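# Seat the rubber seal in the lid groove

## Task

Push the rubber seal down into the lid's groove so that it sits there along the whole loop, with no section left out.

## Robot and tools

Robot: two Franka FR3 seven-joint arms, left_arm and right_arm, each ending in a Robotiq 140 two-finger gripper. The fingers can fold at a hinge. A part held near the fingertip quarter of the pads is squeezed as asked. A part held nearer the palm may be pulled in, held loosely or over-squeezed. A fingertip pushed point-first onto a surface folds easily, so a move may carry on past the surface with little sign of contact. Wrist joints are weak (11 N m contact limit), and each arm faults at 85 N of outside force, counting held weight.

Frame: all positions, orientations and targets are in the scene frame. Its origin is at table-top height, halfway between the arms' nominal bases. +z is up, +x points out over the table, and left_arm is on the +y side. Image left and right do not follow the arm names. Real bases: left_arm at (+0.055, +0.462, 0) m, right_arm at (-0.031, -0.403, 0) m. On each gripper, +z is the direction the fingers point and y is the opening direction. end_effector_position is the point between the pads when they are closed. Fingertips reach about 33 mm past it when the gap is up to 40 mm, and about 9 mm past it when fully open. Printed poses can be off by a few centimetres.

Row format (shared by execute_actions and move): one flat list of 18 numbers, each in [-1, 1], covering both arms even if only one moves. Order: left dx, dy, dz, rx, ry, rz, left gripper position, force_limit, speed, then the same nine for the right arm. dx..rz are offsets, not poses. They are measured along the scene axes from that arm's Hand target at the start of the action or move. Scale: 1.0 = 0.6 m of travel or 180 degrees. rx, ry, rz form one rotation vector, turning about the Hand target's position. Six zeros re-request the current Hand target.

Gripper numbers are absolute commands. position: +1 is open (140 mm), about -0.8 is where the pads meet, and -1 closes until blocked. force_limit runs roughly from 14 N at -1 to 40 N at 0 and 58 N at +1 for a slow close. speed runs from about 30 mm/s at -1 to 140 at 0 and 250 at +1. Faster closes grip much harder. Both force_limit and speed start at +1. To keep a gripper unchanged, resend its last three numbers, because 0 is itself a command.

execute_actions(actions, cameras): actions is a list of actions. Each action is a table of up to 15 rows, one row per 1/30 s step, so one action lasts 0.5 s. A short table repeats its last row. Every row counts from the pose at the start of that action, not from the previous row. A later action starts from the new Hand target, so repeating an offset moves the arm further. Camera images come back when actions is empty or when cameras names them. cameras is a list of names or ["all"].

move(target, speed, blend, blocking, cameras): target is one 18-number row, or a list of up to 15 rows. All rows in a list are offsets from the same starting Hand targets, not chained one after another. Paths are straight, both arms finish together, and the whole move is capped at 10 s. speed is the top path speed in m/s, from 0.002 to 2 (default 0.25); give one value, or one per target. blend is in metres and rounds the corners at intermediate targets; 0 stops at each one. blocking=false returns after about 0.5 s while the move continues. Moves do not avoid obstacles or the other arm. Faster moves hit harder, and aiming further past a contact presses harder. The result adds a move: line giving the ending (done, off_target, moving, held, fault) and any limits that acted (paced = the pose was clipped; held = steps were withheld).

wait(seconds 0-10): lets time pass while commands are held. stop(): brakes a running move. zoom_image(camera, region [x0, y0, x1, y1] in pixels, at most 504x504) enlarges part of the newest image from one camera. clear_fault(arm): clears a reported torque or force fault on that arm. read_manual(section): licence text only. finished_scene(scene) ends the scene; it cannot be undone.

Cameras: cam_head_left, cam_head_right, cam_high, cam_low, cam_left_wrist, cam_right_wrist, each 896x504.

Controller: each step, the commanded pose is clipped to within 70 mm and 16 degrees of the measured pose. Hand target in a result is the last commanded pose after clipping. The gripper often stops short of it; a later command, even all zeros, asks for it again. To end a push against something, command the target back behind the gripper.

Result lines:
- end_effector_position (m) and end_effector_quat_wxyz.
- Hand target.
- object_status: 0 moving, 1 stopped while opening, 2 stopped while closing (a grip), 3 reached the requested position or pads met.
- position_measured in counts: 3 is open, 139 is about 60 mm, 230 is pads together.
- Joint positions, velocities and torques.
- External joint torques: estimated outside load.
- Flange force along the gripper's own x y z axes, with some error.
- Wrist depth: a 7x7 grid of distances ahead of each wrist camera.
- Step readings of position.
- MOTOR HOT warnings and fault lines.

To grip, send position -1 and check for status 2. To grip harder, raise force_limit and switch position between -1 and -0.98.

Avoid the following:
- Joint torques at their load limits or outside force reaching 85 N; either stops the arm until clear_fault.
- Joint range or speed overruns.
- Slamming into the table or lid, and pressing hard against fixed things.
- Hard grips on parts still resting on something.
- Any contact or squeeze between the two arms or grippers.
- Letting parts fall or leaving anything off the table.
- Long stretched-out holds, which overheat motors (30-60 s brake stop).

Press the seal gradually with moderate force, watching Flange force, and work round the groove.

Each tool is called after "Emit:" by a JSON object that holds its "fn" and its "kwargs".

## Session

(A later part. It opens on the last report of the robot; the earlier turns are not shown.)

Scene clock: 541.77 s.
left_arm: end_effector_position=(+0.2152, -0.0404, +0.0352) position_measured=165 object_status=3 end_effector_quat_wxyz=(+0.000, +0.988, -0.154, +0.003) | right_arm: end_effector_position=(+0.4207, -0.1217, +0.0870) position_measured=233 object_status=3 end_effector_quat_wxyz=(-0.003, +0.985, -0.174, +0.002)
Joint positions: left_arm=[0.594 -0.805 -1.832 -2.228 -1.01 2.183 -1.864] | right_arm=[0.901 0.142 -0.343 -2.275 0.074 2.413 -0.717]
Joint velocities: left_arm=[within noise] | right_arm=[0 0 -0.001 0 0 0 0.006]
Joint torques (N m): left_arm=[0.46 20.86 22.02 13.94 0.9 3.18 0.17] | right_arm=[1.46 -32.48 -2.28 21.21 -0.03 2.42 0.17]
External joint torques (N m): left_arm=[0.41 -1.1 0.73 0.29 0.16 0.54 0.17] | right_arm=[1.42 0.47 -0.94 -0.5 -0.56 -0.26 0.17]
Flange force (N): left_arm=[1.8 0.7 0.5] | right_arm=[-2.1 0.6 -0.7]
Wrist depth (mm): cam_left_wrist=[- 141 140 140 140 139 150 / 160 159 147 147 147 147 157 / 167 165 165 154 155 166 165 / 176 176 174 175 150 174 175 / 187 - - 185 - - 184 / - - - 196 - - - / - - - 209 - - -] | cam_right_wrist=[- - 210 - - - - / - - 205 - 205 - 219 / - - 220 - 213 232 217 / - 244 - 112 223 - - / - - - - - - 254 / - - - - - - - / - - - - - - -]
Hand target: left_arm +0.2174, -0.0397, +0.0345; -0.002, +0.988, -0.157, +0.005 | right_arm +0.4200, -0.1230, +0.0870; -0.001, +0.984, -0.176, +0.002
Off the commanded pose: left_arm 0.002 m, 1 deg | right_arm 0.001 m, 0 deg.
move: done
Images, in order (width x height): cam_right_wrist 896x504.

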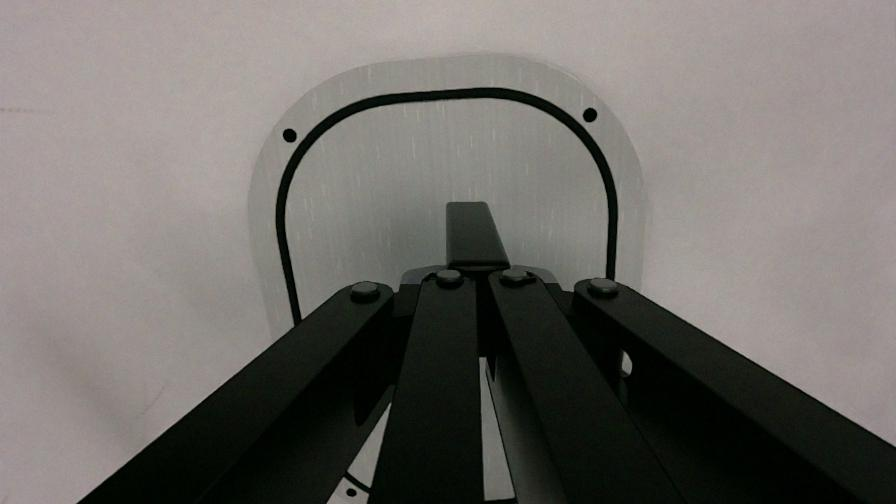

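Emit:
{"fn": "move", "kwargs": {"target": [[0,0,0,0,0,0,-0.285,-0.8,-0.5, 0.08773,-0.02448,-0.07417,0,0,0,-0.85,-1,0],[0,0,0,0,0,0,-0.285,-0.8,-0.5, 0.07127,-0.02272,-0.0825,0,0,0,-0.85,-1,0],[0,0,0,0,0,0,-0.285,-0.8,-0.5, 0.069,-0.02258,-0.08667,0,0,0,-0.85,-1,0],[0,0,0,0,0,0,-0.285,-0.8,-0.5, 0.069,-0.02258,-0.0675,0,0,0,-0.85,-1,0],[0,0,0,0,0,0,-0.285,-0.8,-0.5, 0.09898,0.01392,-0.07417,0,0,0,-0.85,-1,0],[0,0,0,0,0,0,-0.285,-0.8,-0.5, 0.08252,0.01568,-0.0825,0,0,0,-0.85,-1,0],[0,0,0,0,0,0,-0.285,-0.8,-0.5, 0.08025,0.01582,-0.08667,0,0,0,-0.85,-1,0],[0,0,0,0,0,0,-0.285,-0.8,-0.5, 0.08025,0.01582,-0.0675,0,0,0,-0.85,-1,0],[0,0,0,0,0,0,-0.285,-0.8,-0.5, 0.09148,-0.01168,-0.07417,0,0,0,-0.85,-1,0],[0,0,0,0,0,0,-0.285,-0.8,-0.5, 0.07502,-0.00992,-0.0825,0,0,0,-0.85,-1,0],[0,0,0,0,0,0,-0.285,-0.8,-0.5, 0.07275,-0.00978,-0.08667,0,0,0,-0.85,-1,0],[0,0,0,0,0,0,-0.285,-0.8,-0.5, 0.07275,-0.00978,-0.0675,0,0,0,-0.85,-1,0],[0,0,0,0,0,0,-0.285,-0.8,-0.5, 0,0,0,0,0,0,-0.85,-1,0]], "speed": [0.15,0.03,0.03,0.06,0.06,0.03,0.03,0.06,0.06,0.03,0.03,0.06,0.15], "blend": [0.001,0.001,0,0.003,0.001,0.001,0,0.003,0.001,0.001,0,0.003,0], "cameras": ["cam_right_wrist"]}}

Emit:
{"fn": "zoom_image", "kwargs": {"camera": "cam_right_wrist", "region": [240, 80, 400, 240]}}

Emit:
{"fn": "zoom_image", "kwargs": {"camera": "cam_right_wrist", "region": [340, 75, 530, 165]}}

Scene clock: 559.47 s.
left_arm: end_effector_position=(+0.2152, -0.0404, +0.0352) position_measured=165 object_status=3 end_effector_quat_wxyz=(+0.000, +0.988, -0.154, +0.003) | right_arm: end_effector_position=(+0.4207, -0.1217, +0.0870) position_measured=233 object_status=3 end_effector_quat_wxyz=(-0.003, +0.985, -0.174, +0.002)
Joint positions: left_arm=[0.594 -0.805 -1.832 -2.228 -1.01 2.183 -1.864] | right_arm=[0.882 0.141 -0.323 -2.275 0.07 2.413 -0.714]
Joint velocities: left_arm=[within noise] | right_arm=[-0.001 0.002 0.001 -0.001 0 -0.001 0.007]
Joint torques (N m): left_arm=[0.52 20.85 22.07 13.96 0.9 3.19 0.17] | right_arm=[1.49 -32.57 -2.23 21.24 -0.01 2.42 0.11]
External joint torques (N m): left_arm=[0.47 -1.1 0.81 0.36 0.15 0.56 0.17] | right_arm=[1.56 0.48 -0.89 -0.43 -0.55 -0.26 0.11]
Flange force (N): left_arm=[2.0 0.9 0.4] | right_arm=[-2.0 0.2 -0.6]
Wrist depth (mm): cam_left_wrist=[151 142 140 141 140 139 152 / 159 158 146 147 147 146 157 / 166 167 167 154 155 166 165 / - 176 174 176 150 175 172 / 187 - - 185 - - 186 / - - - 196 - - - / - - - 206 - - -] | cam_right_wrist=[- - - - - - - / - - - - - - - / - - - - - - - / - - - 112 224 - - / - - - - - - - / - - - - - - - / - - - - - - -]
Hand target: left_arm +0.2174, -0.0397, +0.0345; -0.002, +0.988, -0.157, +0.005 | right_arm +0.4200, -0.1230, +0.0870; -0.001, +0.984, -0.176, +0.002
Off the commanded pose: left_arm 0.002 m, 1 deg | right_arm 0.001 m, 0 deg.
move: done
Images, in order (width x height): cam_right_wrist 896x504.

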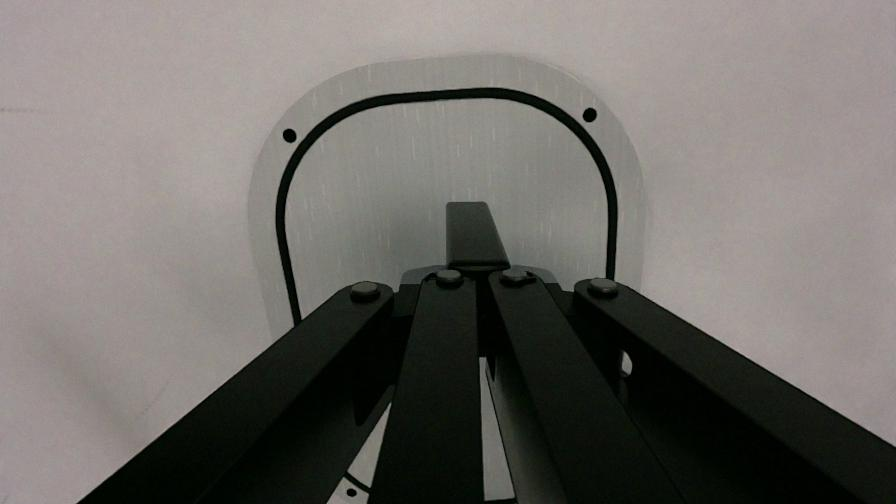

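Scaled by 3.150 from the camera's 896x504 image, which has a finer 1280x720 frame.

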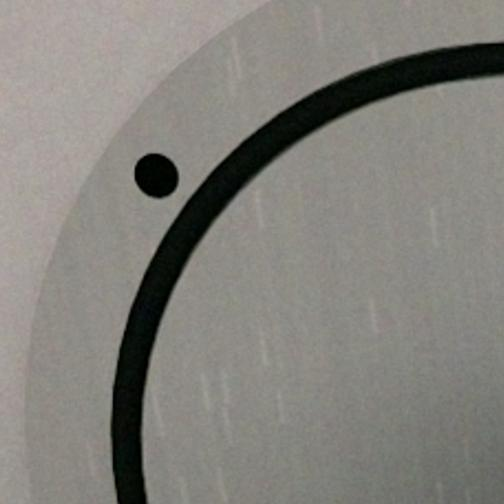

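Scaled by 2.653 from the camera's 896x504 image, which has a finer 1280x720 frame.

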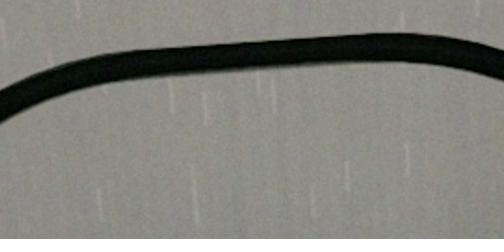

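Emit:
{"fn": "wait", "kwargs": {"seconds": 0, "cameras": ["cam_high", "cam_low", "cam_right_wrist", "cam_head_right"]}}

Scene clock: 560.43 s.
left_arm: end_effector_position=(+0.2152, -0.0404, +0.0352) position_measured=165 object_status=3 end_effector_quat_wxyz=(+0.000, +0.988, -0.154, +0.003) | right_arm: end_effector_position=(+0.4207, -0.1217, +0.0870) position_measured=233 object_status=3 end_effector_quat_wxyz=(-0.003, +0.985, -0.175, +0.002)
Joint positions: left_arm=[0.594 -0.805 -1.832 -2.228 -1.01 2.183 -1.864] | right_arm=[0.882 0.141 -0.323 -2.275 0.07 2.413 -0.712]
Joint torques (N m): left_arm=[0.52 20.88 22.03 13.95 0.89 3.19 0.16] | right_arm=[1.46 -32.56 -2.23 21.22 -0.03 2.42 0.2]
External joint torques (N m): left_arm=[0.58 -1.08 0.84 0.29 0.15 0.56 0.16] | right_arm=[1.33 0.35 -1.07 -0.37 -0.56 -0.24 0.2]
Flange force (N): left_arm=[2.2 0.8 0.5] | right_arm=[-1.9 0.5 -0.9]
Wrist depth (mm): cam_left_wrist=[152 142 140 140 140 139 150 / 159 157 147 147 147 144 158 / 167 166 168 154 156 165 165 / 177 176 - 175 151 174 174 / 187 - - 187 - - 183 / - - - 197 - - - / - - - 209 - - -] | cam_right_wrist=[- - - 205 - - - / 219 - - 208 - - - / - - - - - - - / - - 226 112 - - - / - - - - - - - / - - - - - - - / - - - - - - -]
Hand target: left_arm +0.2174, -0.0397, +0.0345; -0.002, +0.988, -0.157, +0.005 | right_arm +0.4200, -0.1230, +0.0870; -0.001, +0.984, -0.176, +0.002
Tool commands: left_gripper/position=-0.285 left_gripper/force_limit=-0.8 left_gripper/speed=-0.5 right_gripper/position=-0.85 right_gripper/force_limit=-1.0 right_gripper/speed=+0.0
Off the commanded pose: left_arm 0.002 m, 1 deg | right_arm 0.001 m, 0 deg.
Images, in order (width x height): cam_head_right 896x504, cam_high 896x504, cam_low 896x504, cam_right_wrist 896x504.

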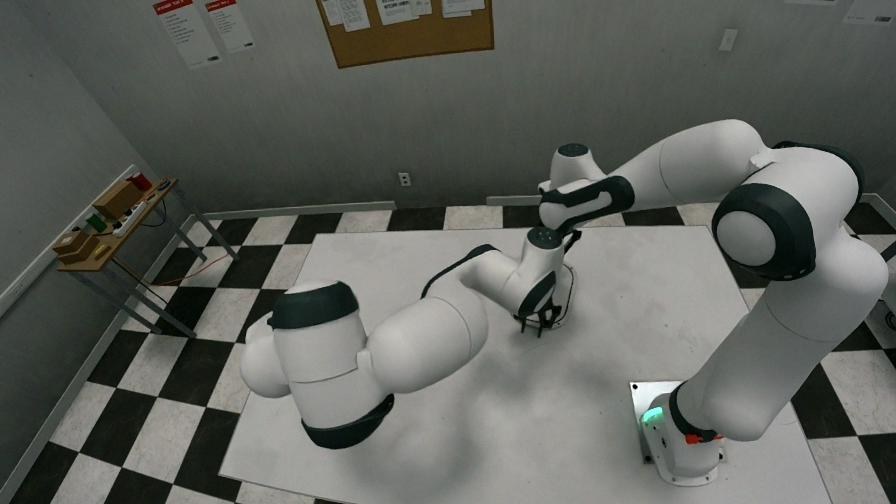

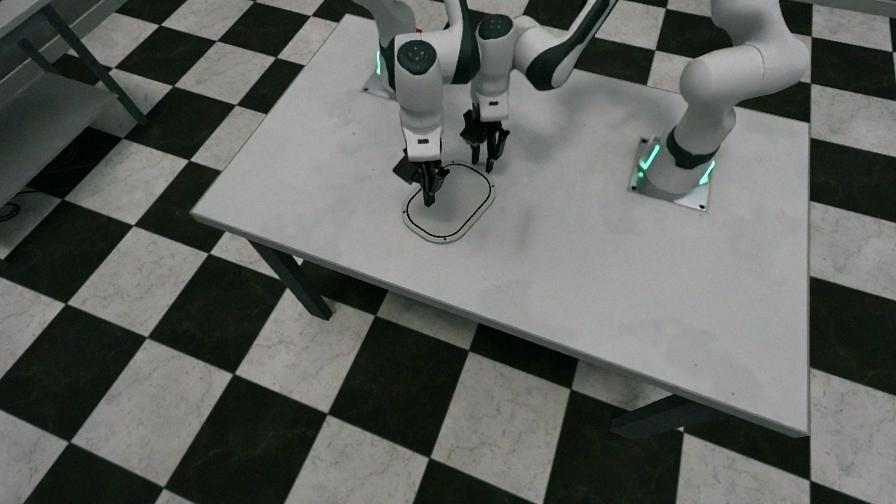

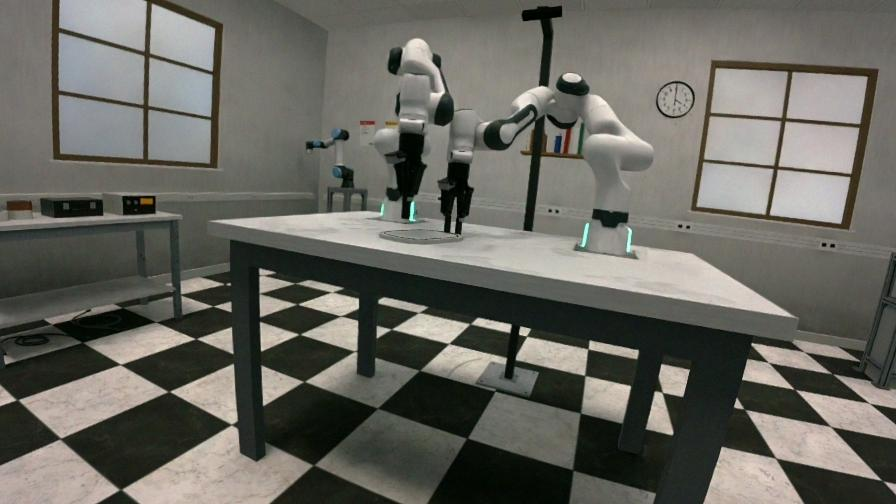

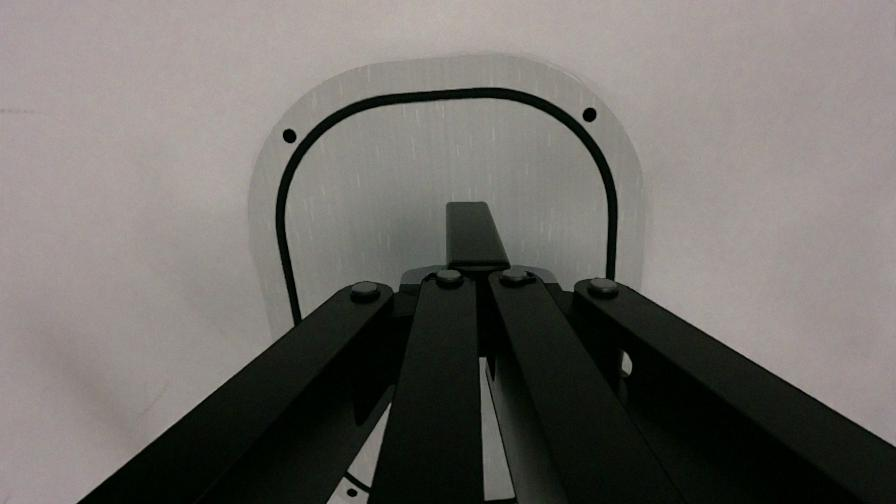

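Emit:
{"fn": "move", "kwargs": {"target": [0,0,0,0,0,0,-0.285,-0.8,-0.5, 0.048,0.0218,-0.045,0.0469,0.16,0,-0.85,-1,0], "speed": 0.25, "cameras": ["cam_right_wrist"]}}

Emit:
{"fn": "zoom_image", "kwargs": {"camera": "cam_right_wrist", "region": [290, 40, 630, 200]}}

Scene clock: 566.20 s.
left_arm: end_effector_position=(+0.2152, -0.0404, +0.0352) position_measured=165 object_status=3 end_effector_quat_wxyz=(+0.000, +0.988, -0.154, +0.003) | right_arm: end_effector_position=(+0.4500, -0.1097, +0.0608) position_measured=233 object_status=3 end_effector_quat_wxyz=(-0.029, +0.951, -0.175, -0.254)
Joint positions: left_arm=[0.594 -0.805 -1.832 -2.228 -1.01 2.183 -1.864] | right_arm=[0.513 0.605 -0.154 -1.634 0.405 1.785 -1.018]
Joint velocities: left_arm=[within noise] | right_arm=[0 0.001 0 0 -0.001 -0.003 -0.004]
Joint torques (N m): left_arm=[0.48 20.8 22.03 13.9 0.89 3.18 0.17] | right_arm=[0.53 -46.23 -1.99 22.98 0.91 1 -0.42]
External joint torques (N m): left_arm=[0.43 -1.15 0.76 0.31 0.15 0.53 0.17] | right_arm=[0.47 2.2 -0.1 0.81 -0.16 -0.16 -0.41]
Flange force (N): left_arm=[1.9 0.8 0.5] | right_arm=[8.3 -6.8 -1.7]
Wrist depth (mm): cam_left_wrist=[151 142 140 140 140 140 150 / 159 157 147 147 147 148 157 / 168 167 166 155 168 166 165 / 176 176 174 175 150 174 174 / 184 - - 186 - - 184 / - - - 201 - - - / - - - 210 - - -] | cam_right_wrist=[- - - 149 - - - / - - 161 155 159 172 - / - - - 178 - 196 200 / - - - 112 222 228 - / - - - - - - - / - - - - - - - / - - - - - - -]
Hand target: left_arm +0.2174, -0.0397, +0.0345; -0.002, +0.988, -0.157, +0.005 | right_arm +0.4488, -0.1099, +0.0600; -0.029, +0.951, -0.171, -0.256
Off the commanded pose: left_arm 0.002 m, 1 deg | right_arm 0.001 m, 1 deg.
move: done
Images, in order (width x height): cam_right_wrist 896x504.

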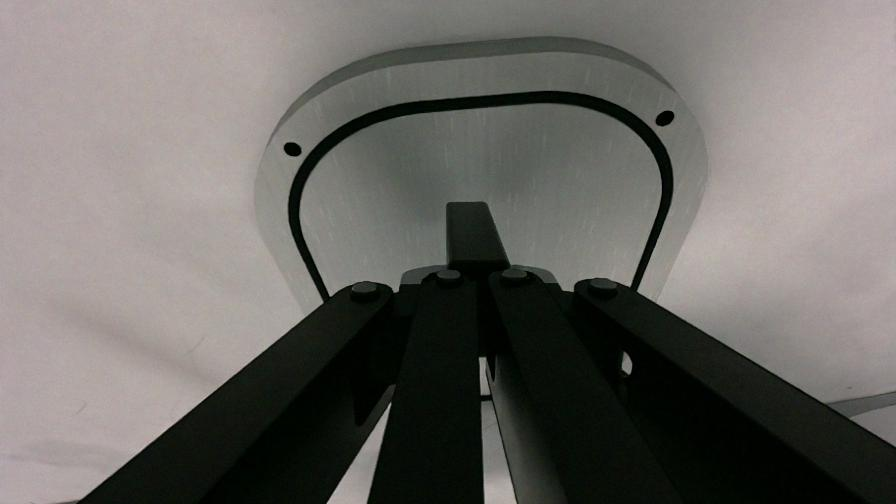

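Scaled by 1.482 from the camera's 896x504 image, which has a finer 1280x720 frame.

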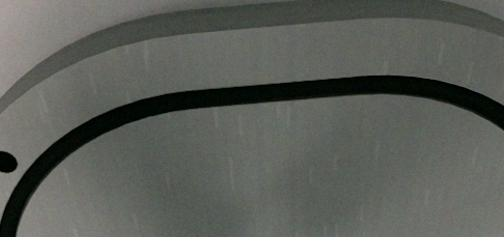

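Emit:
{"fn": "zoom_image", "kwargs": {"camera": "cam_right_wrist", "region": [370, 60, 550, 150]}}

Emit:
{"fn": "zoom_image", "kwargs": {"camera": "cam_right_wrist", "region": [280, 80, 440, 220]}}

Emit:
{"fn": "zoom_image", "kwargs": {"camera": "cam_right_wrist", "region": [520, 70, 700, 210]}}

Scaled by 2.800 from the camera's 896x504 image, which has a finer 1280x720 frame.

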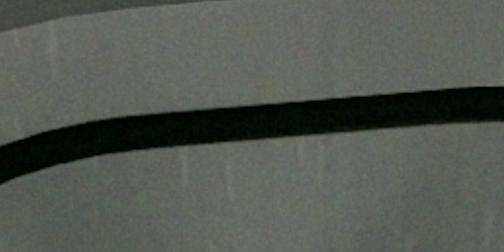

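Scaled by 3.150 from the camera's 896x504 image, which has a finer 1280x720 frame.

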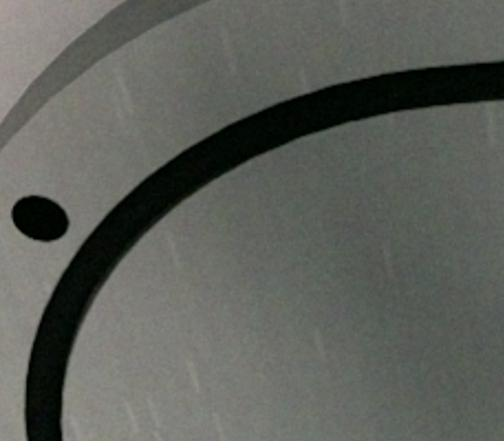

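Scaled by 2.800 from the camera's 896x504 image, which has a finer 1280x720 frame.

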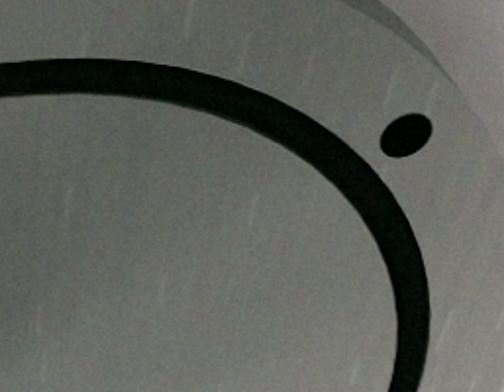

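Emit:
{"fn": "move", "kwargs": {"target": [[0,0,0,0,0,0,-0.285,-0.8,-0.5, 0.04723,-0.02072,-0.02917,-0.0469,-0.16,0,-0.85,-1,0],[0,0,0,0,0,0,-0.285,-0.8,-0.5, 0.03077,-0.01895,-0.0375,-0.0469,-0.16,0,-0.85,-1,0],[0,0,0,0,0,0,-0.285,-0.8,-0.5, 0.0285,-0.01882,-0.04333,-0.0469,-0.16,0,-0.85,-1,0],[0,0,0,0,0,0,-0.285,-0.8,-0.5, 0.0285,-0.01882,-0.0225,-0.0469,-0.16,0,-0.85,-1,0],[0,0,0,0,0,0,-0.285,-0.8,-0.5, 0.05098,-0.00792,-0.02917,-0.0469,-0.16,0,-0.85,-1,0],[0,0,0,0,0,0,-0.285,-0.8,-0.5, 0.03452,-0.00615,-0.0375,-0.0469,-0.16,0,-0.85,-1,0],[0,0,0,0,0,0,-0.285,-0.8,-0.5, 0.03225,-0.00602,-0.04333,-0.0469,-0.16,0,-0.85,-1,0],[0,0,0,0,0,0,-0.285,-0.8,-0.5, 0.03225,-0.00602,-0.0225,-0.0469,-0.16,0,-0.85,-1,0],[0,0,0,0,0,0,-0.285,-0.8,-0.5, 0.04348,-0.03352,-0.02917,-0.0469,-0.16,0,-0.85,-1,0],[0,0,0,0,0,0,-0.285,-0.8,-0.5, 0.02702,-0.03175,-0.0375,-0.0469,-0.16,0,-0.85,-1,0],[0,0,0,0,0,0,-0.285,-0.8,-0.5, 0.02475,-0.03162,-0.04333,-0.0469,-0.16,0,-0.85,-1,0],[0,0,0,0,0,0,-0.285,-0.8,-0.5, 0.02475,-0.03162,-0.0225,-0.0469,-0.16,0,-0.85,-1,0],[0,0,0,0,0,0,-0.285,-0.8,-0.5, -0.048,-0.0218,0.045,-0.0469,-0.16,0,-0.85,-1,0]], "speed": [0.25,0.03,0.03,0.06,0.06,0.03,0.03,0.06,0.06,0.03,0.03,0.06,0.2], "blend": [0.001,0.001,0,0.003,0.001,0.001,0,0.003,0.001,0.001,0,0.003,0], "cameras": ["cam_right_wrist"]}}

Emit:
{"fn": "zoom_image", "kwargs": {"camera": "cam_right_wrist", "region": [240, 80, 400, 240]}}

Emit:
{"fn": "zoom_image", "kwargs": {"camera": "cam_right_wrist", "region": [340, 75, 530, 165]}}

Scene clock: 577.97 s.
left_arm: end_effector_position=(+0.2152, -0.0404, +0.0352) position_measured=165 object_status=3 end_effector_quat_wxyz=(+0.000, +0.988, -0.154, +0.003) | right_arm: end_effector_position=(+0.4207, -0.1217, +0.0870) position_measured=233 object_status=3 end_effector_quat_wxyz=(-0.003, +0.985, -0.174, +0.002)
Joint positions: left_arm=[0.594 -0.805 -1.832 -2.228 -1.01 2.183 -1.864] | right_arm=[0.905 0.142 -0.347 -2.275 0.075 2.413 -0.718]
Joint velocities: left_arm=[within noise] | right_arm=[-0.001 0 0 0 0.001 0 0.007]
Joint torques (N m): left_arm=[0.46 20.89 22.08 13.93 0.89 3.2 0.18] | right_arm=[1.45 -32.41 -2.29 21.25 -0.03 2.41 0.26]
External joint torques (N m): left_arm=[0.45 -1.11 0.82 0.3 0.14 0.56 0.18] | right_arm=[1.36 0.35 -1 -0.35 -0.56 -0.25 0.26]
Flange force (N): left_arm=[1.8 0.6 0.4] | right_arm=[-2.1 0.4 -1.1]
Wrist depth (mm): cam_left_wrist=[152 141 140 140 140 140 150 / 159 158 147 147 147 154 157 / 167 167 164 168 168 165 165 / 177 176 174 173 150 175 174 / 186 - - 189 - - 184 / - - - 197 - - - / - - - 209 - - -] | cam_right_wrist=[- - - - - - 201 / - - 204 - 205 - - / - - - - - - 224 / - 245 - 111 225 - 236 / - 253 - - - - - / - - - - - - - / - - - - - - -]
Hand target: left_arm +0.2174, -0.0397, +0.0345; -0.002, +0.988, -0.157, +0.005 | right_arm +0.4200, -0.1230, +0.0870; -0.001, +0.984, -0.176, +0.002
Off the commanded pose: left_arm 0.002 m, 1 deg | right_arm 0.001 m, 0 deg.
move: done
Images, in order (width x height): cam_right_wrist 896x504.

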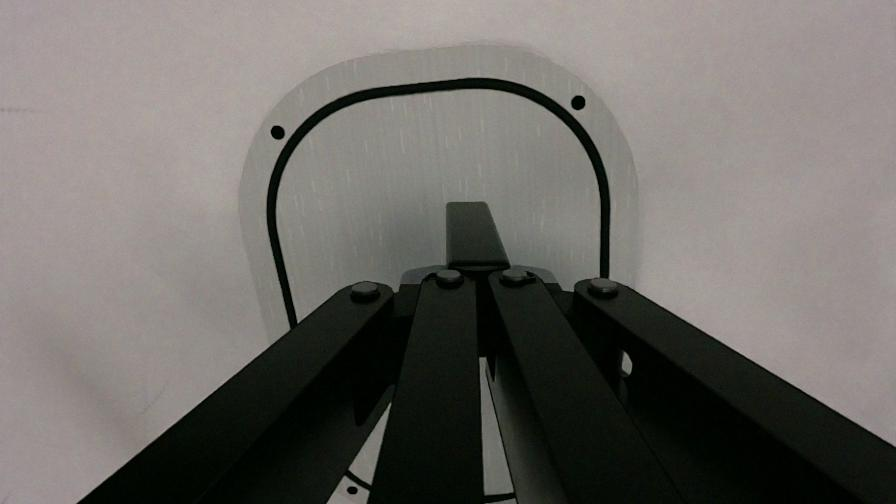

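Scaled by 3.150 from the camera's 896x504 image, which has a finer 1280x720 frame.

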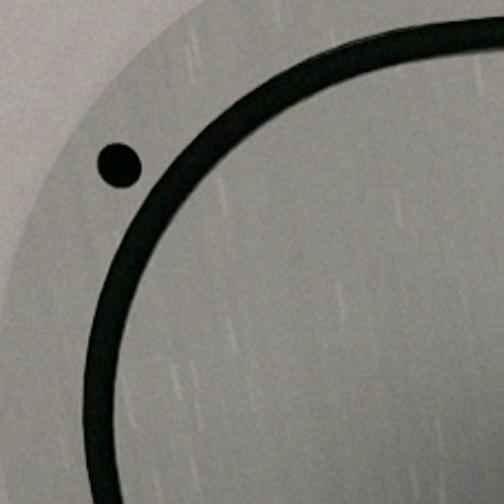

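Scaled by 2.653 from the camera's 896x504 image, which has a finer 1280x720 frame.

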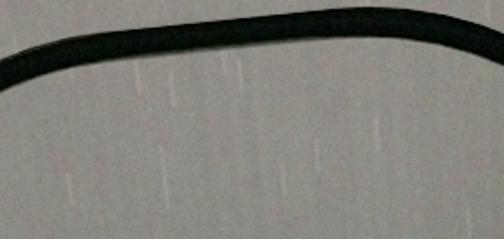

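Emit:
{"fn": "zoom_image", "kwargs": {"camera": "cam_right_wrist", "region": [360, 70, 440, 110]}}

Emit:
{"fn": "zoom_image", "kwargs": {"camera": "cam_right_wrist", "region": [430, 65, 510, 105]}}

Emit:
{"fn": "zoom_image", "kwargs": {"camera": "cam_right_wrist", "region": [500, 70, 640, 280]}}

Scaled by 6.300 from the camera's 896x504 image, which has a finer 1280x720 frame.

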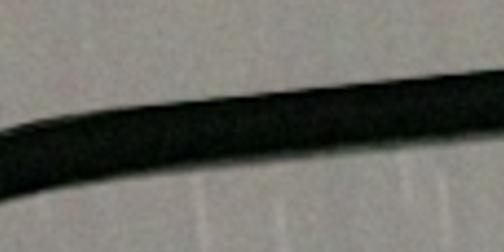

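Scaled by 6.300 from the camera's 896x504 image, which has a finer 1280x720 frame.

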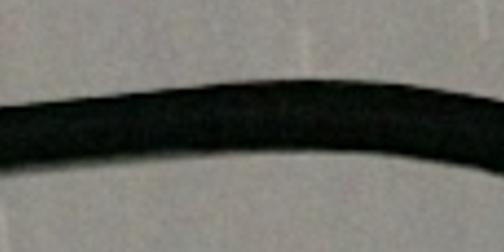

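Scaled by 2.400 from the camera's 896x504 image, which has a finer 1280x720 frame.

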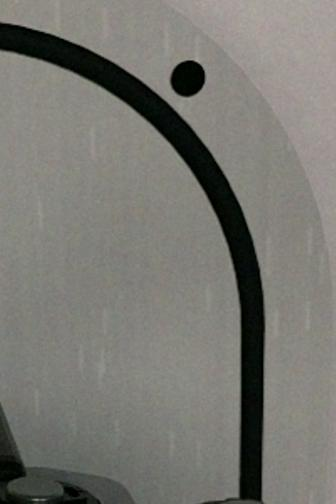

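Emit:
{"fn": "move", "kwargs": {"target": [0,0,0,0,0,0,-0.285,-0.8,-0.5, 0.09517,0.00483,-0.07083,0,0,0,-0.85,-1,0], "speed": 0.15}}

Emit:
{"fn": "execute_actions", "kwargs": {"actions": [[[0,0,0,0,0,0,-0.285,-0.8,-0.5, 0,0,-0.00333,0,0,0,-0.85,-1,0]],[[0,0,0,0,0,0,-0.285,-0.8,-0.5, 0,0,-0.00167,0,0,0,-0.85,-1,0]],[[0,0,0,0,0,0,-0.285,-0.8,-0.5, 0,0,-0.00167,0,0,0,-0.85,-1,0]],[[0,0,0,0,0,0,-0.285,-0.8,-0.5, 0,0,-0.00167,0,0,0,-0.85,-1,0]],[[0,0,0,0,0,0,-0.285,-0.8,-0.5, 0,0,-0.00167,0,0,0,-0.85,-1,0]]]}}

Scene clock: 586.50 s.
left_arm: end_effector_position=(+0.2152, -0.0404, +0.0352) position_measured=165 object_status=3 end_effector_quat_wxyz=(+0.000, +0.988, -0.154, +0.003) | right_arm: end_effector_position=(+0.4767, -0.1210, +0.0449) position_measured=233 object_status=3 end_effector_quat_wxyz=(+0.000, +0.984, -0.180, +0.002)
Joint positions: left_arm=[0.594 -0.805 -1.832 -2.228 -1.01 2.183 -1.864] | right_arm=[0.818 0.352 -0.313 -2.105 0.16 2.437 -0.81]
Joint velocities: left_arm=[within noise] | right_arm=[0 0 -0.001 0.001 0 -0.001 -0.007]
Joint torques (N m): left_arm=[0.49 20.82 22 13.94 0.9 3.19 0.15] | right_arm=[0.49 -37.71 -3.2 21.87 0.52 2.9 -0.5]
External joint torques (N m): left_arm=[0.4 -1.18 0.7 0.34 0.16 0.55 0.15] | right_arm=[0.54 1.57 0.06 0.7 -0.01 0.23 -0.5]
Flange force (N): left_arm=[1.9 1.0 0.6] | right_arm=[4.2 -4.5 3.5]
Wrist depth (mm): cam_left_wrist=[152 142 140 140 140 141 150 / 159 159 147 147 146 156 157 / 167 167 167 168 154 166 165 / 176 176 174 175 150 174 173 / 184 - - 185 - - 184 / - - - 195 - - - / - - - 211 - - -] | cam_right_wrist=[- - - - - - - / 177 - - - - - 177 / - 185 - 184 175 - - / - - 185 118 181 191 199 / - - - - - 202 204 / - - - - - - - / - - - - - - -]
Hand target: left_arm +0.2174, -0.0397, +0.0345; -0.002, +0.988, -0.157, +0.005 | right_arm +0.4771, -0.1201, +0.0445; -0.001, +0.984, -0.176, +0.002
Off the commanded pose: left_arm 0.002 m, 1 deg | right_arm 0.001 m, 0 deg.
move: done

Scene clock: 589.20 s.
left_arm: end_effector_position=(+0.2152, -0.0404, +0.0352) position_measured=165 object_status=3 end_effector_quat_wxyz=(+0.000, +0.988, -0.154, +0.003) | right_arm: end_effector_position=(+0.4772, -0.1204, +0.0397) position_measured=233 object_status=3 end_effector_quat_wxyz=(+0.000, +0.984, -0.178, +0.002)
Joint positions: left_arm=[0.594 -0.805 -1.832 -2.228 -1.01 2.183 -1.864] | right_arm=[0.807 0.362 -0.299 -2.105 0.161 2.449 -0.813]
Joint torques (N m): left_arm=[0.48 20.8 22.08 13.92 0.89 3.19 0.15] | right_arm=[0.43 -37.66 -3.13 21.21 0.58 2.99 -0.46]
External joint torques (N m): left_arm=[0.39 -1.25 0.75 0.3 0.14 0.55 0.15] | right_arm=[0.4 1.85 0 0.24 0.06 0.33 -0.46]
External joint torques at the end of the 1st action: left_arm=[0.51 -1.13 0.83 0.26 0.15 0.55 0.17] | right_arm=[0.2 1.83 0.32 0.31 0.08 0.25 -0.43]
External joint torques at the end of the 2nd action: left_arm=[0.41 -1.21 0.64 0.27 0.15 0.53 0.19] | right_arm=[0.3 1.69 0.25 0.32 0.06 0.27 -0.43]
External joint torques at the end of the 3rd action: left_arm=[0.45 -1.17 0.69 0.28 0.14 0.54 0.17] | right_arm=[0.85 1.85 0.46 0.12 0.07 0.27 -0.47]
External joint torques at the end of the 4th action: left_arm=[0.58 -1.12 0.91 0.31 0.15 0.56 0.17] | right_arm=[0.88 1.95 -0.08 0.04 0.06 0.23 -0.44]
Flange force (N): left_arm=[1.7 0.9 0.5] | right_arm=[3.5 -3.5 4.4]
Flange force at the end of the 1st action (N): left_arm=[1.9 0.7 0.5] | right_arm=[4.0 -3.9 4.5]
Flange force at the end of the 2nd action (N): left_arm=[1.9 0.9 0.8] | right_arm=[3.6 -3.6 4.1]
Flange force at the end of the 3rd action (N): left_arm=[1.9 0.9 0.7] | right_arm=[2.7 -3.6 4.4]
Flange force at the end of the 4th action (N): left_arm=[2.2 0.8 0.3] | right_arm=[2.6 -3.4 4.2]
Wrist depth (mm): cam_left_wrist=[152 141 139 139 140 138 150 / - 159 147 147 147 156 158 / - 169 167 168 164 164 163 / 178 176 174 176 150 175 176 / 187 - - 186 - - 184 / - - - 196 - - - / - - - 209 - - -] | cam_right_wrist=[- 163 - - - - - / - - - - - - - / - - - - - - - / - - 178 140 175 177 - / - - - - - - - / - - - - - - - / - - - - - - -]
Hand target: left_arm +0.2174, -0.0397, +0.0345; -0.002, +0.988, -0.157, +0.005 | right_arm +0.4771, -0.1201, +0.0385; -0.001, +0.984, -0.176, +0.002
Off the commanded pose: left_arm 0.002 m, 1 deg | right_arm 0.001 m, 0 deg.
Step readings (end_effector_position of left_arm | right_arm; steps 1 to 15: 1st action; 16 to 30: 2nd action; 31 to 45: 3rd action; 46 to 60: 4th action; 61 to 75: 5th action):
0: (+0.2152, -0.0404, +0.0352) | (+0.4767, -0.1210, +0.0449)
1: (+0.2152, -0.0404, +0.0352) | (+0.4768, -0.1209, +0.0449)
2: (+0.2152, -0.0404, +0.0352) | (+0.4769, -0.1209, +0.0446)
4: (+0.2152, -0.0404, +0.0352) | (+0.4768, -0.1210, +0.0439)
8: (+0.2152, -0.0404, +0.0352) | (+0.4768, -0.1210, +0.0433)
15: (+0.2152, -0.0404, +0.0352) | (+0.4770, -0.1208, +0.0433)
16: (+0.2152, -0.0404, +0.0352) | (+0.4770, -0.1208, +0.0432)
17: (+0.2152, -0.0404, +0.0352) | (+0.4771, -0.1208, +0.0431)
19: (+0.2152, -0.0404, +0.0352) | (+0.4770, -0.1208, +0.0427)
23: (+0.2152, -0.0404, +0.0352) | (+0.4770, -0.1208, +0.0424)
30: (+0.2152, -0.0404, +0.0352) | (+0.4771, -0.1207, +0.0424)
31: (+0.2152, -0.0404, +0.0352) | (+0.4771, -0.1207, +0.0424)
32: (+0.2152, -0.0404, +0.0352) | (+0.4772, -0.1207, +0.0422)
34: (+0.2152, -0.0404, +0.0352) | (+0.4771, -0.1208, +0.0418)
38: (+0.2152, -0.0404, +0.0352) | (+0.4771, -0.1207, +0.0415)
45: (+0.2152, -0.0404, +0.0352) | (+0.4772, -0.1206, +0.0415)
46: (+0.2152, -0.0404, +0.0352) | (+0.4772, -0.1206, +0.0415)
47: (+0.2152, -0.0404, +0.0352) | (+0.4773, -0.1206, +0.0413)
49: (+0.2152, -0.0404, +0.0352) | (+0.4772, -0.1207, +0.0409)
53: (+0.2152, -0.0404, +0.0352) | (+0.4772, -0.1207, +0.0406)
60: (+0.2152, -0.0404, +0.0352) | (+0.4773, -0.1206, +0.0406)
61: (+0.2152, -0.0404, +0.0352) | (+0.4773, -0.1206, +0.0405)
62: (+0.2152, -0.0404, +0.0352) | (+0.4774, -0.1206, +0.0404)
64: (+0.2152, -0.0404, +0.0352) | (+0.4773, -0.1206, +0.0400)
68: (+0.2152, -0.0404, +0.0352) | (+0.4772, -0.1205, +0.0397)
75: (+0.2152, -0.0404, +0.0352) | (+0.4772, -0.1204, +0.0397)

Emit:
{"fn": "execute_actions", "kwargs": {"actions": [[[0,0,0,0,0,0,-0.285,-0.8,-0.5, 0,0,-0.00167,0,0,0,-0.85,-1,0]],[[0,0,0,0,0,0,-0.285,-0.8,-0.5, 0,0,-0.00167,0,0,0,-0.85,-1,0]],[[0,0,0,0,0,0,-0.285,-0.8,-0.5, 0,0,-0.00167,0,0,0,-0.85,-1,0]],[[0,0,0,0,0,0,-0.285,-0.8,-0.5, 0,0,-0.00167,0,0,0,-0.85,-1,0]]]}}

Scene clock: 592.43 s.
left_arm: end_effector_position=(+0.2152, -0.0404, +0.0352) position_measured=165 object_status=3 end_effector_quat_wxyz=(+0.000, +0.988, -0.154, +0.003) | right_arm: end_effector_position=(+0.4775, -0.1204, +0.0392) position_measured=233 object_status=3 end_effector_quat_wxyz=(-0.001, +0.984, -0.179, +0.002)
Joint positions: left_arm=[0.594 -0.805 -1.832 -2.228 -1.01 2.183 -1.864] | right_arm=[0.8 0.363 -0.293 -2.105 0.161 2.451 -0.813]
Joint torques (N m): left_arm=[0.5 20.85 22.04 13.95 0.89 3.19 0.15] | right_arm=[0.55 -33.16 -2.46 20.3 0.76 3.88 -0.46]
External joint torques (N m): left_arm=[0.67 -1.16 0.93 0.26 0.15 0.58 0.15] | right_arm=[0.54 6.59 0.64 -0.83 0.25 1.19 -0.46]
External joint torques at the end of the 1st action: left_arm=[0.53 -1.14 0.8 0.26 0.14 0.55 0.16] | right_arm=[0.35 3.33 -0.03 -0.3 0.1 0.49 -0.44]
External joint torques at the end of the 2nd action: left_arm=[0.49 -1.15 0.78 0.28 0.15 0.54 0.15] | right_arm=[0.46 4.26 0.19 -0.49 0.15 0.71 -0.44]
External joint torques at the end of the 3rd action: left_arm=[0.38 -1.2 0.76 0.3 0.16 0.55 0.18] | right_arm=[0.96 5.38 0.08 -0.64 0.2 0.94 -0.4]
Flange force (N): left_arm=[2.4 0.8 0.5] | right_arm=[7.5 -8.5 16.1]
Flange force at the end of the 1st action (N): left_arm=[2.1 0.8 0.6] | right_arm=[4.5 -4.4 7.8]
Flange force at the end of the 2nd action (N): left_arm=[2.0 0.8 0.5] | right_arm=[5.1 -5.5 10.2]
Flange force at the end of the 3rd action (N): left_arm=[1.7 0.7 0.5] | right_arm=[5.6 -7.1 12.7]
Wrist depth (mm): cam_left_wrist=[150 140 140 140 140 138 150 / 159 159 147 147 147 148 157 / 167 167 167 169 166 166 165 / 177 176 174 175 151 174 174 / 187 - - 185 - - 184 / - - - 197 - - - / - - - 210 - - -] | cam_right_wrist=[- - - - - - - / - - - - - - - / - - - - - - - / - - 177 126 - - - / - - 89 - - - - / - - - - - - - / - - - - - - -]
Hand target: left_arm +0.2174, -0.0397, +0.0345; -0.002, +0.988, -0.157, +0.005 | right_arm +0.4771, -0.1201, +0.0345; -0.001, +0.984, -0.176, +0.002
Off the commanded pose: left_arm 0.002 m, 1 deg | right_arm 0.005 m, 0 deg.
Step readings (end_effector_position of left_arm | right_arm; steps 1 to 15: 1st action; 16 to 30: 2nd action; 31 to 45: 3rd action; 46 to 60: 4th action):
0: (+0.2152, -0.0404, +0.0352) | (+0.4772, -0.1204, +0.0397)
1: (+0.2152, -0.0404, +0.0352) | (+0.4772, -0.1204, +0.0396)
2: (+0.2152, -0.0404, +0.0352) | (+0.4773, -0.1204, +0.0395)
4: (+0.2152, -0.0404, +0.0352) | (+0.4773, -0.1204, +0.0395)
8: (+0.2152, -0.0404, +0.0352) | (+0.4773, -0.1204, +0.0395)
15: (+0.2152, -0.0404, +0.0352) | (+0.4773, -0.1204, +0.0394)
16: (+0.2152, -0.0404, +0.0352) | (+0.4773, -0.1204, +0.0394)
17: (+0.2152, -0.0404, +0.0352) | (+0.4773, -0.1204, +0.0394)
19: (+0.2152, -0.0404, +0.0352) | (+0.4774, -0.1204, +0.0394)
23: (+0.2152, -0.0404, +0.0352) | (+0.4774, -0.1204, +0.0394)
30: (+0.2152, -0.0404, +0.0352) | (+0.4774, -0.1204, +0.0394)
31: (+0.2152, -0.0404, +0.0352) | (+0.4774, -0.1204, +0.0394)
32: (+0.2152, -0.0404, +0.0352) | (+0.4774, -0.1204, +0.0393)
34: (+0.2152, -0.0404, +0.0352) | (+0.4774, -0.1204, +0.0393)
38: (+0.2152, -0.0404, +0.0352) | (+0.4774, -0.1204, +0.0393)
45: (+0.2152, -0.0404, +0.0352) | (+0.4774, -0.1204, +0.0393)
46: (+0.2152, -0.0404, +0.0352) | (+0.4774, -0.1204, +0.0393)
47: (+0.2152, -0.0404, +0.0352) | (+0.4774, -0.1204, +0.0393)
49: (+0.2152, -0.0404, +0.0352) | (+0.4775, -0.1204, +0.0392)
53: (+0.2152, -0.0404, +0.0352) | (+0.4775, -0.1204, +0.0392)
60: (+0.2152, -0.0404, +0.0352) | (+0.4775, -0.1204, +0.0392)

Emit:
{"fn": "move", "kwargs": {"target": [[0,0,0,0,0,0,-0.285,-0.8,-0.5, 0,0,0.01667,0,0,0,-0.85,-1,0],[0,0,0,0,0,0,-0.285,-0.8,-0.5, -0.0532,0.01394,0.01667,0,0,0,-0.85,-1,0]], "speed": [0.06,0.15], "blend": [0.003,0]}}

Emit:
{"fn": "execute_actions", "kwargs": {"actions": [[[0,0,0,0,0,0,-0.285,-0.8,-0.5, 0,0,-0.0067,0,0,0,-0.85,-1,0]],[[0,0,0,0,0,0,-0.285,-0.8,-0.5, 0,0,-0.00167,0,0,0,-0.85,-1,0]],[[0,0,0,0,0,0,-0.285,-0.8,-0.5, 0,0,-0.00167,0,0,0,-0.85,-1,0]],[[0,0,0,0,0,0,-0.285,-0.8,-0.5, 0,0,-0.00167,0,0,0,-0.85,-1,0]],[[0,0,0,0,0,0,-0.285,-0.8,-0.5, 0,0,-0.00167,0,0,0,-0.85,-1,0]]]}}

Scene clock: 595.47 s.
left_arm: end_effector_position=(+0.2152, -0.0404, +0.0352) position_measured=165 object_status=3 end_effector_quat_wxyz=(+0.000, +0.988, -0.154, +0.003) | right_arm: end_effector_position=(+0.4446, -0.1112, +0.0441) position_measured=233 object_status=3 end_effector_quat_wxyz=(-0.001, +0.985, -0.174, +0.000)
Joint positions: left_arm=[0.594 -0.805 -1.832 -2.228 -1.01 2.183 -1.864] | right_arm=[0.856 0.296 -0.303 -2.191 0.144 2.471 -0.771]
Joint velocities: left_arm=[within noise] | right_arm=[-0.001 0 -0.001 -0.001 0 0 0.007]
Joint torques (N m): left_arm=[0.51 20.83 22.03 13.95 0.89 3.18 0.17] | right_arm=[1.41 -36.69 -3.43 20.3 0.18 2.88 0.2]
External joint torques (N m): left_arm=[0.59 -1.15 0.84 0.27 0.14 0.55 0.17] | right_arm=[1.44 0.53 -0.82 -0.44 -0.31 0.22 0.2]
Flange force (N): left_arm=[2.2 0.8 0.6] | right_arm=[-2.7 0.4 0.2]
Wrist depth (mm): cam_left_wrist=[152 142 140 142 141 140 150 / 159 157 147 147 147 155 158 / 167 167 167 167 166 166 166 / 177 176 171 175 151 175 174 / 186 - - 186 - - 184 / - - - 194 - - - / - - - 209 - - -] | cam_right_wrist=[- - - - - - - / - - 175 166 167 175 - / - - 171 173 - - - / - 194 183 112 - - - / - 205 - - - 187 - / - - - - - - - / - - - - - - -]
Hand target: left_arm +0.2174, -0.0397, +0.0345; -0.002, +0.988, -0.157, +0.005 | right_arm +0.4452, -0.1117, +0.0445; -0.001, +0.984, -0.176, +0.002
Off the commanded pose: left_arm 0.002 m, 1 deg | right_arm 0.001 m, 0 deg.
move: done

Scene clock: 598.17 s.
left_arm: end_effector_position=(+0.2152, -0.0404, +0.0352) position_measured=165 object_status=3 end_effector_quat_wxyz=(+0.000, +0.988, -0.154, +0.003) | right_arm: end_effector_position=(+0.4460, -0.1120, +0.0389) position_measured=233 object_status=3 end_effector_quat_wxyz=(+0.000, +0.985, -0.174, +0.002)
Joint positions: left_arm=[0.594 -0.805 -1.832 -2.228 -1.01 2.183 -1.864] | right_arm=[0.856 0.307 -0.303 -2.193 0.144 2.486 -0.771]
Joint torques (N m): left_arm=[0.49 20.86 22.01 13.95 0.88 3.19 0.17] | right_arm=[1.16 -34.34 -2.21 20.15 1.01 3.26 -0.04]
External joint torques (N m): left_arm=[0.49 -1.2 0.73 0.25 0.14 0.55 0.17] | right_arm=[1.09 2.97 0.4 -0.4 0.52 0.6 -0.04]
External joint torques at the end of the 1st action: left_arm=[0.55 -1.12 0.8 0.27 0.15 0.54 0.17] | right_arm=[0.98 1.64 -0.41 -0.23 -0.12 0.15 0.17]
External joint torques at the end of the 2nd action: left_arm=[0.42 -1.13 0.76 0.35 0.14 0.55 0.17] | right_arm=[0.97 1.72 -0.4 -0.31 -0.12 0.22 0.09]
External joint torques at the end of the 3rd action: left_arm=[0.42 -1.14 0.74 0.28 0.16 0.53 0.16] | right_arm=[0.74 1.75 -0.58 -0.33 0.11 0.25 0.07]
External joint torques at the end of the 4th action: left_arm=[0.45 -1.13 0.76 0.36 0.15 0.55 0.2] | right_arm=[1.06 1.86 -0.29 -0.3 0.32 0.33 0.01]
Flange force (N): left_arm=[2.0 0.8 0.8] | right_arm=[2.0 -4.6 7.9]
Flange force at the end of the 1st action (N): left_arm=[2.1 0.8 0.6] | right_arm=[0.2 -2.5 2.9]
Flange force at the end of the 2nd action (N): left_arm=[1.9 0.9 0.5] | right_arm=[0.3 -2.3 3.3]
Flange force at the end of the 3rd action (N): left_arm=[1.8 0.8 0.5] | right_arm=[0.7 -2.1 3.6]
Flange force at the end of the 4th action (N): left_arm=[2.1 0.9 0.6] | right_arm=[0.7 -2.6 4.4]
Wrist depth (mm): cam_left_wrist=[152 141 140 140 140 139 150 / - 157 147 - 147 146 157 / 167 167 167 168 166 165 165 / 176 177 174 178 150 174 174 / 187 - - 185 - - 183 / - - - 197 - - - / - - - 209 - - -] | cam_right_wrist=[- - - - 161 - - / - - - - 161 170 - / - 181 168 - - - - / - - - 118 - 176 - / - - - - - - - / - - - - - - - / - - - - - - -]
Hand target: left_arm +0.2174, -0.0397, +0.0345; -0.002, +0.988, -0.157, +0.005 | right_arm +0.4452, -0.1117, +0.0364; -0.001, +0.984, -0.176, +0.002
Off the commanded pose: left_arm 0.002 m, 1 deg | right_arm 0.003 m, 0 deg.
Step readings (end_effector_position of left_arm | right_arm; steps 1 to 15: 1st action; 16 to 30: 2nd action; 31 to 45: 3rd action; 46 to 60: 4th action; 61 to 75: 5th action):
0: (+0.2152, -0.0404, +0.0352) | (+0.4446, -0.1112, +0.0441)
1: (+0.2152, -0.0404, +0.0352) | (+0.4447, -0.1111, +0.0440)
2: (+0.2152, -0.0404, +0.0352) | (+0.4450, -0.1111, +0.0437)
4: (+0.2152, -0.0404, +0.0352) | (+0.4451, -0.1114, +0.0426)
8: (+0.2152, -0.0404, +0.0352) | (+0.4450, -0.1117, +0.0416)
15: (+0.2152, -0.0404, +0.0352) | (+0.4455, -0.1115, +0.0417)
16: (+0.2152, -0.0404, +0.0352) | (+0.4456, -0.1115, +0.0417)
17: (+0.2152, -0.0404, +0.0352) | (+0.4456, -0.1115, +0.0415)
19: (+0.2152, -0.0404, +0.0352) | (+0.4456, -0.1116, +0.0411)
23: (+0.2152, -0.0404, +0.0352) | (+0.4457, -0.1117, +0.0408)
30: (+0.2152, -0.0404, +0.0352) | (+0.4458, -0.1116, +0.0409)
31: (+0.2152, -0.0404, +0.0352) | (+0.4458, -0.1116, +0.0408)
32: (+0.2152, -0.0404, +0.0352) | (+0.4459, -0.1116, +0.0407)
34: (+0.2152, -0.0404, +0.0352) | (+0.4459, -0.1118, +0.0402)
38: (+0.2152, -0.0404, +0.0352) | (+0.4458, -0.1119, +0.0399)
45: (+0.2152, -0.0404, +0.0352) | (+0.4459, -0.1118, +0.0399)
46: (+0.2152, -0.0404, +0.0352) | (+0.4460, -0.1118, +0.0399)
47: (+0.2152, -0.0404, +0.0352) | (+0.4460, -0.1118, +0.0397)
49: (+0.2152, -0.0404, +0.0352) | (+0.4460, -0.1120, +0.0392)
53: (+0.2152, -0.0404, +0.0352) | (+0.4460, -0.1120, +0.0390)
60: (+0.2152, -0.0404, +0.0352) | (+0.4459, -0.1120, +0.0390)
61: (+0.2152, -0.0404, +0.0352) | (+0.4460, -0.1120, +0.0389)
62: (+0.2152, -0.0404, +0.0352) | (+0.4460, -0.1120, +0.0389)
64: (+0.2152, -0.0404, +0.0352) | (+0.4460, -0.1120, +0.0389)
68: (+0.2152, -0.0404, +0.0352) | (+0.4460, -0.1120, +0.0389)
75: (+0.2152, -0.0404, +0.0352) | (+0.4460, -0.1120, +0.0389)

Emit:
{"fn": "move", "kwargs": {"target": [0,0,0,0,0,0,-0.285,-0.8,-0.5, -0.02,0,0.2,0,0,0,-0.85,-1,0], "speed": 0.25, "cameras": ["cam_right_wrist", "cam_left_wrist"]}}

Scene clock: 601.57 s.
left_arm: end_effector_position=(+0.2152, -0.0404, +0.0352) position_measured=165 object_status=3 end_effector_quat_wxyz=(+0.000, +0.988, -0.154, +0.003) | right_arm: end_effector_position=(+0.4342, -0.1106, +0.1575) position_measured=233 object_status=3 end_effector_quat_wxyz=(-0.004, +0.985, -0.174, +0.002)
Joint positions: left_arm=[0.594 -0.805 -1.832 -2.228 -1.01 2.183 -1.864] | right_arm=[0.888 0.071 -0.33 -2.156 0.033 2.231 -0.683]
Joint velocities: left_arm=[within noise] | right_arm=[0.001 -0.001 -0.001 0.002 -0.001 -0.002 0.006]
Joint torques (N m): left_arm=[0.48 20.83 22.03 13.92 0.89 3.19 0.19] | right_arm=[1.14 -31.38 -1.2 23.6 0.08 2.41 0.23]
External joint torques (N m): left_arm=[0.48 -1.15 0.79 0.31 0.14 0.56 0.19] | right_arm=[1.15 0.83 -0.52 0.21 -0.55 -0.24 0.23]
Flange force (N): left_arm=[2.0 0.8 0.6] | right_arm=[0.5 -2.5 -0.2]
Wrist depth (mm): cam_left_wrist=[152 142 140 140 139 140 150 / 159 159 146 147 147 156 157 / - 167 166 168 154 166 165 / 177 176 174 175 150 175 174 / - - - 185 - - 184 / - - - 197 - - - / - - - 210 - - -] | cam_right_wrist=[- - - - - - - / 293 288 - - - - 285 / - - - - - 300 - / - - - 112 - - - / - - - - - - - / - - - - - - - / - - - - - - -]
Hand target: left_arm +0.2174, -0.0397, +0.0345; -0.002, +0.988, -0.157, +0.005 | right_arm +0.4332, -0.1117, +0.1564; -0.001, +0.984, -0.176, +0.002
Off the commanded pose: left_arm 0.002 m, 1 deg | right_arm 0.002 m, 0 deg.
move: done
Images, in order (width x height): cam_left_wrist 896x504, cam_right_wrist 896x504.

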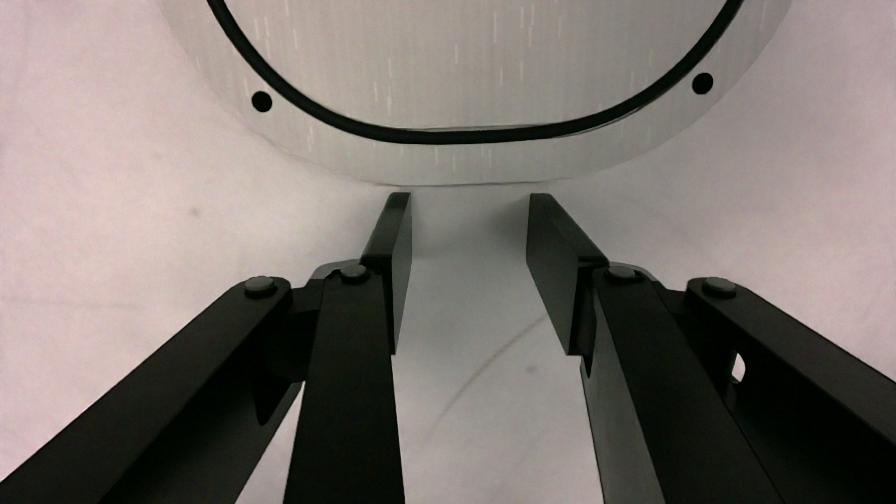

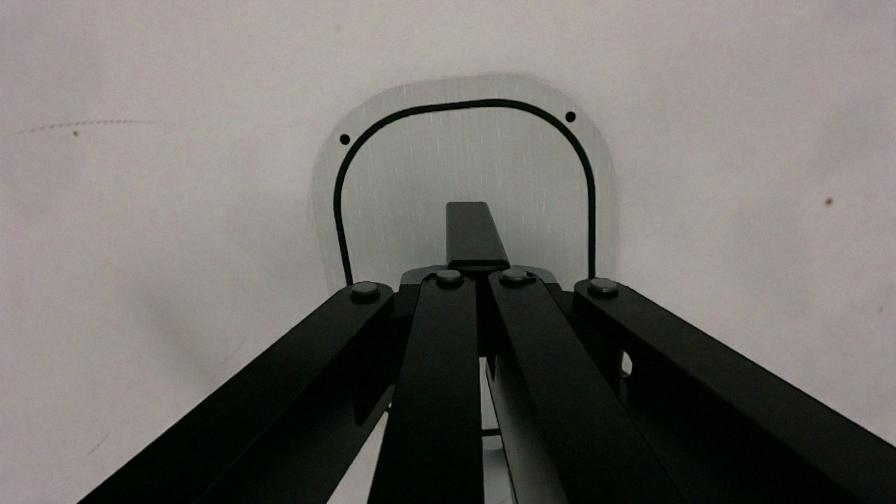

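Emit:
{"fn": "zoom_image", "kwargs": {"camera": "cam_left_wrist", "region": [370, 90, 550, 190]}}

Emit:
{"fn": "zoom_image", "kwargs": {"camera": "cam_left_wrist", "region": [530, 0, 770, 160]}}

Emit:
{"fn": "zoom_image", "kwargs": {"camera": "cam_left_wrist", "region": [190, 0, 400, 160]}}

Scaled by 2.800 from the camera's 896x504 image, which has a finer 1280x720 frame.

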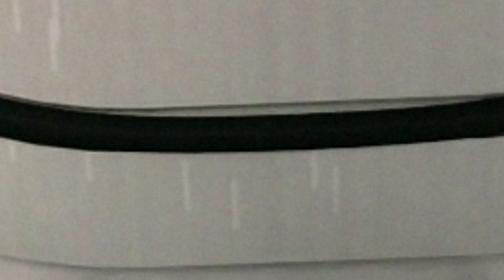

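Scaled by 2.100 from the camera's 896x504 image, which has a finer 1280x720 frame.

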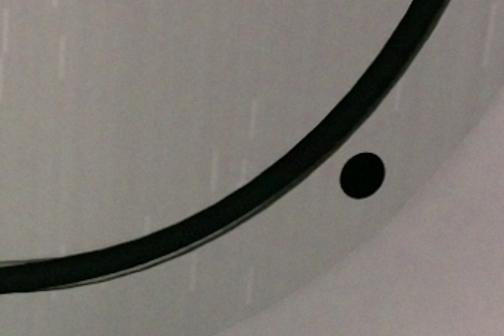

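Scaled by 2.400 from the camera's 896x504 image, which has a finer 1280x720 frame.

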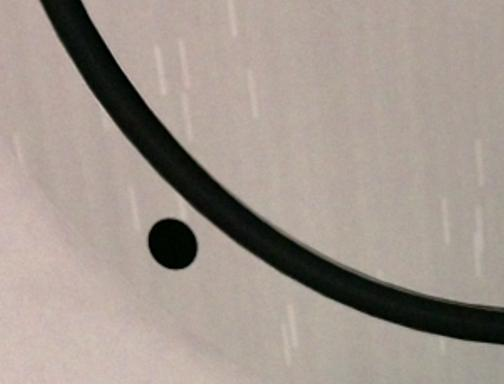

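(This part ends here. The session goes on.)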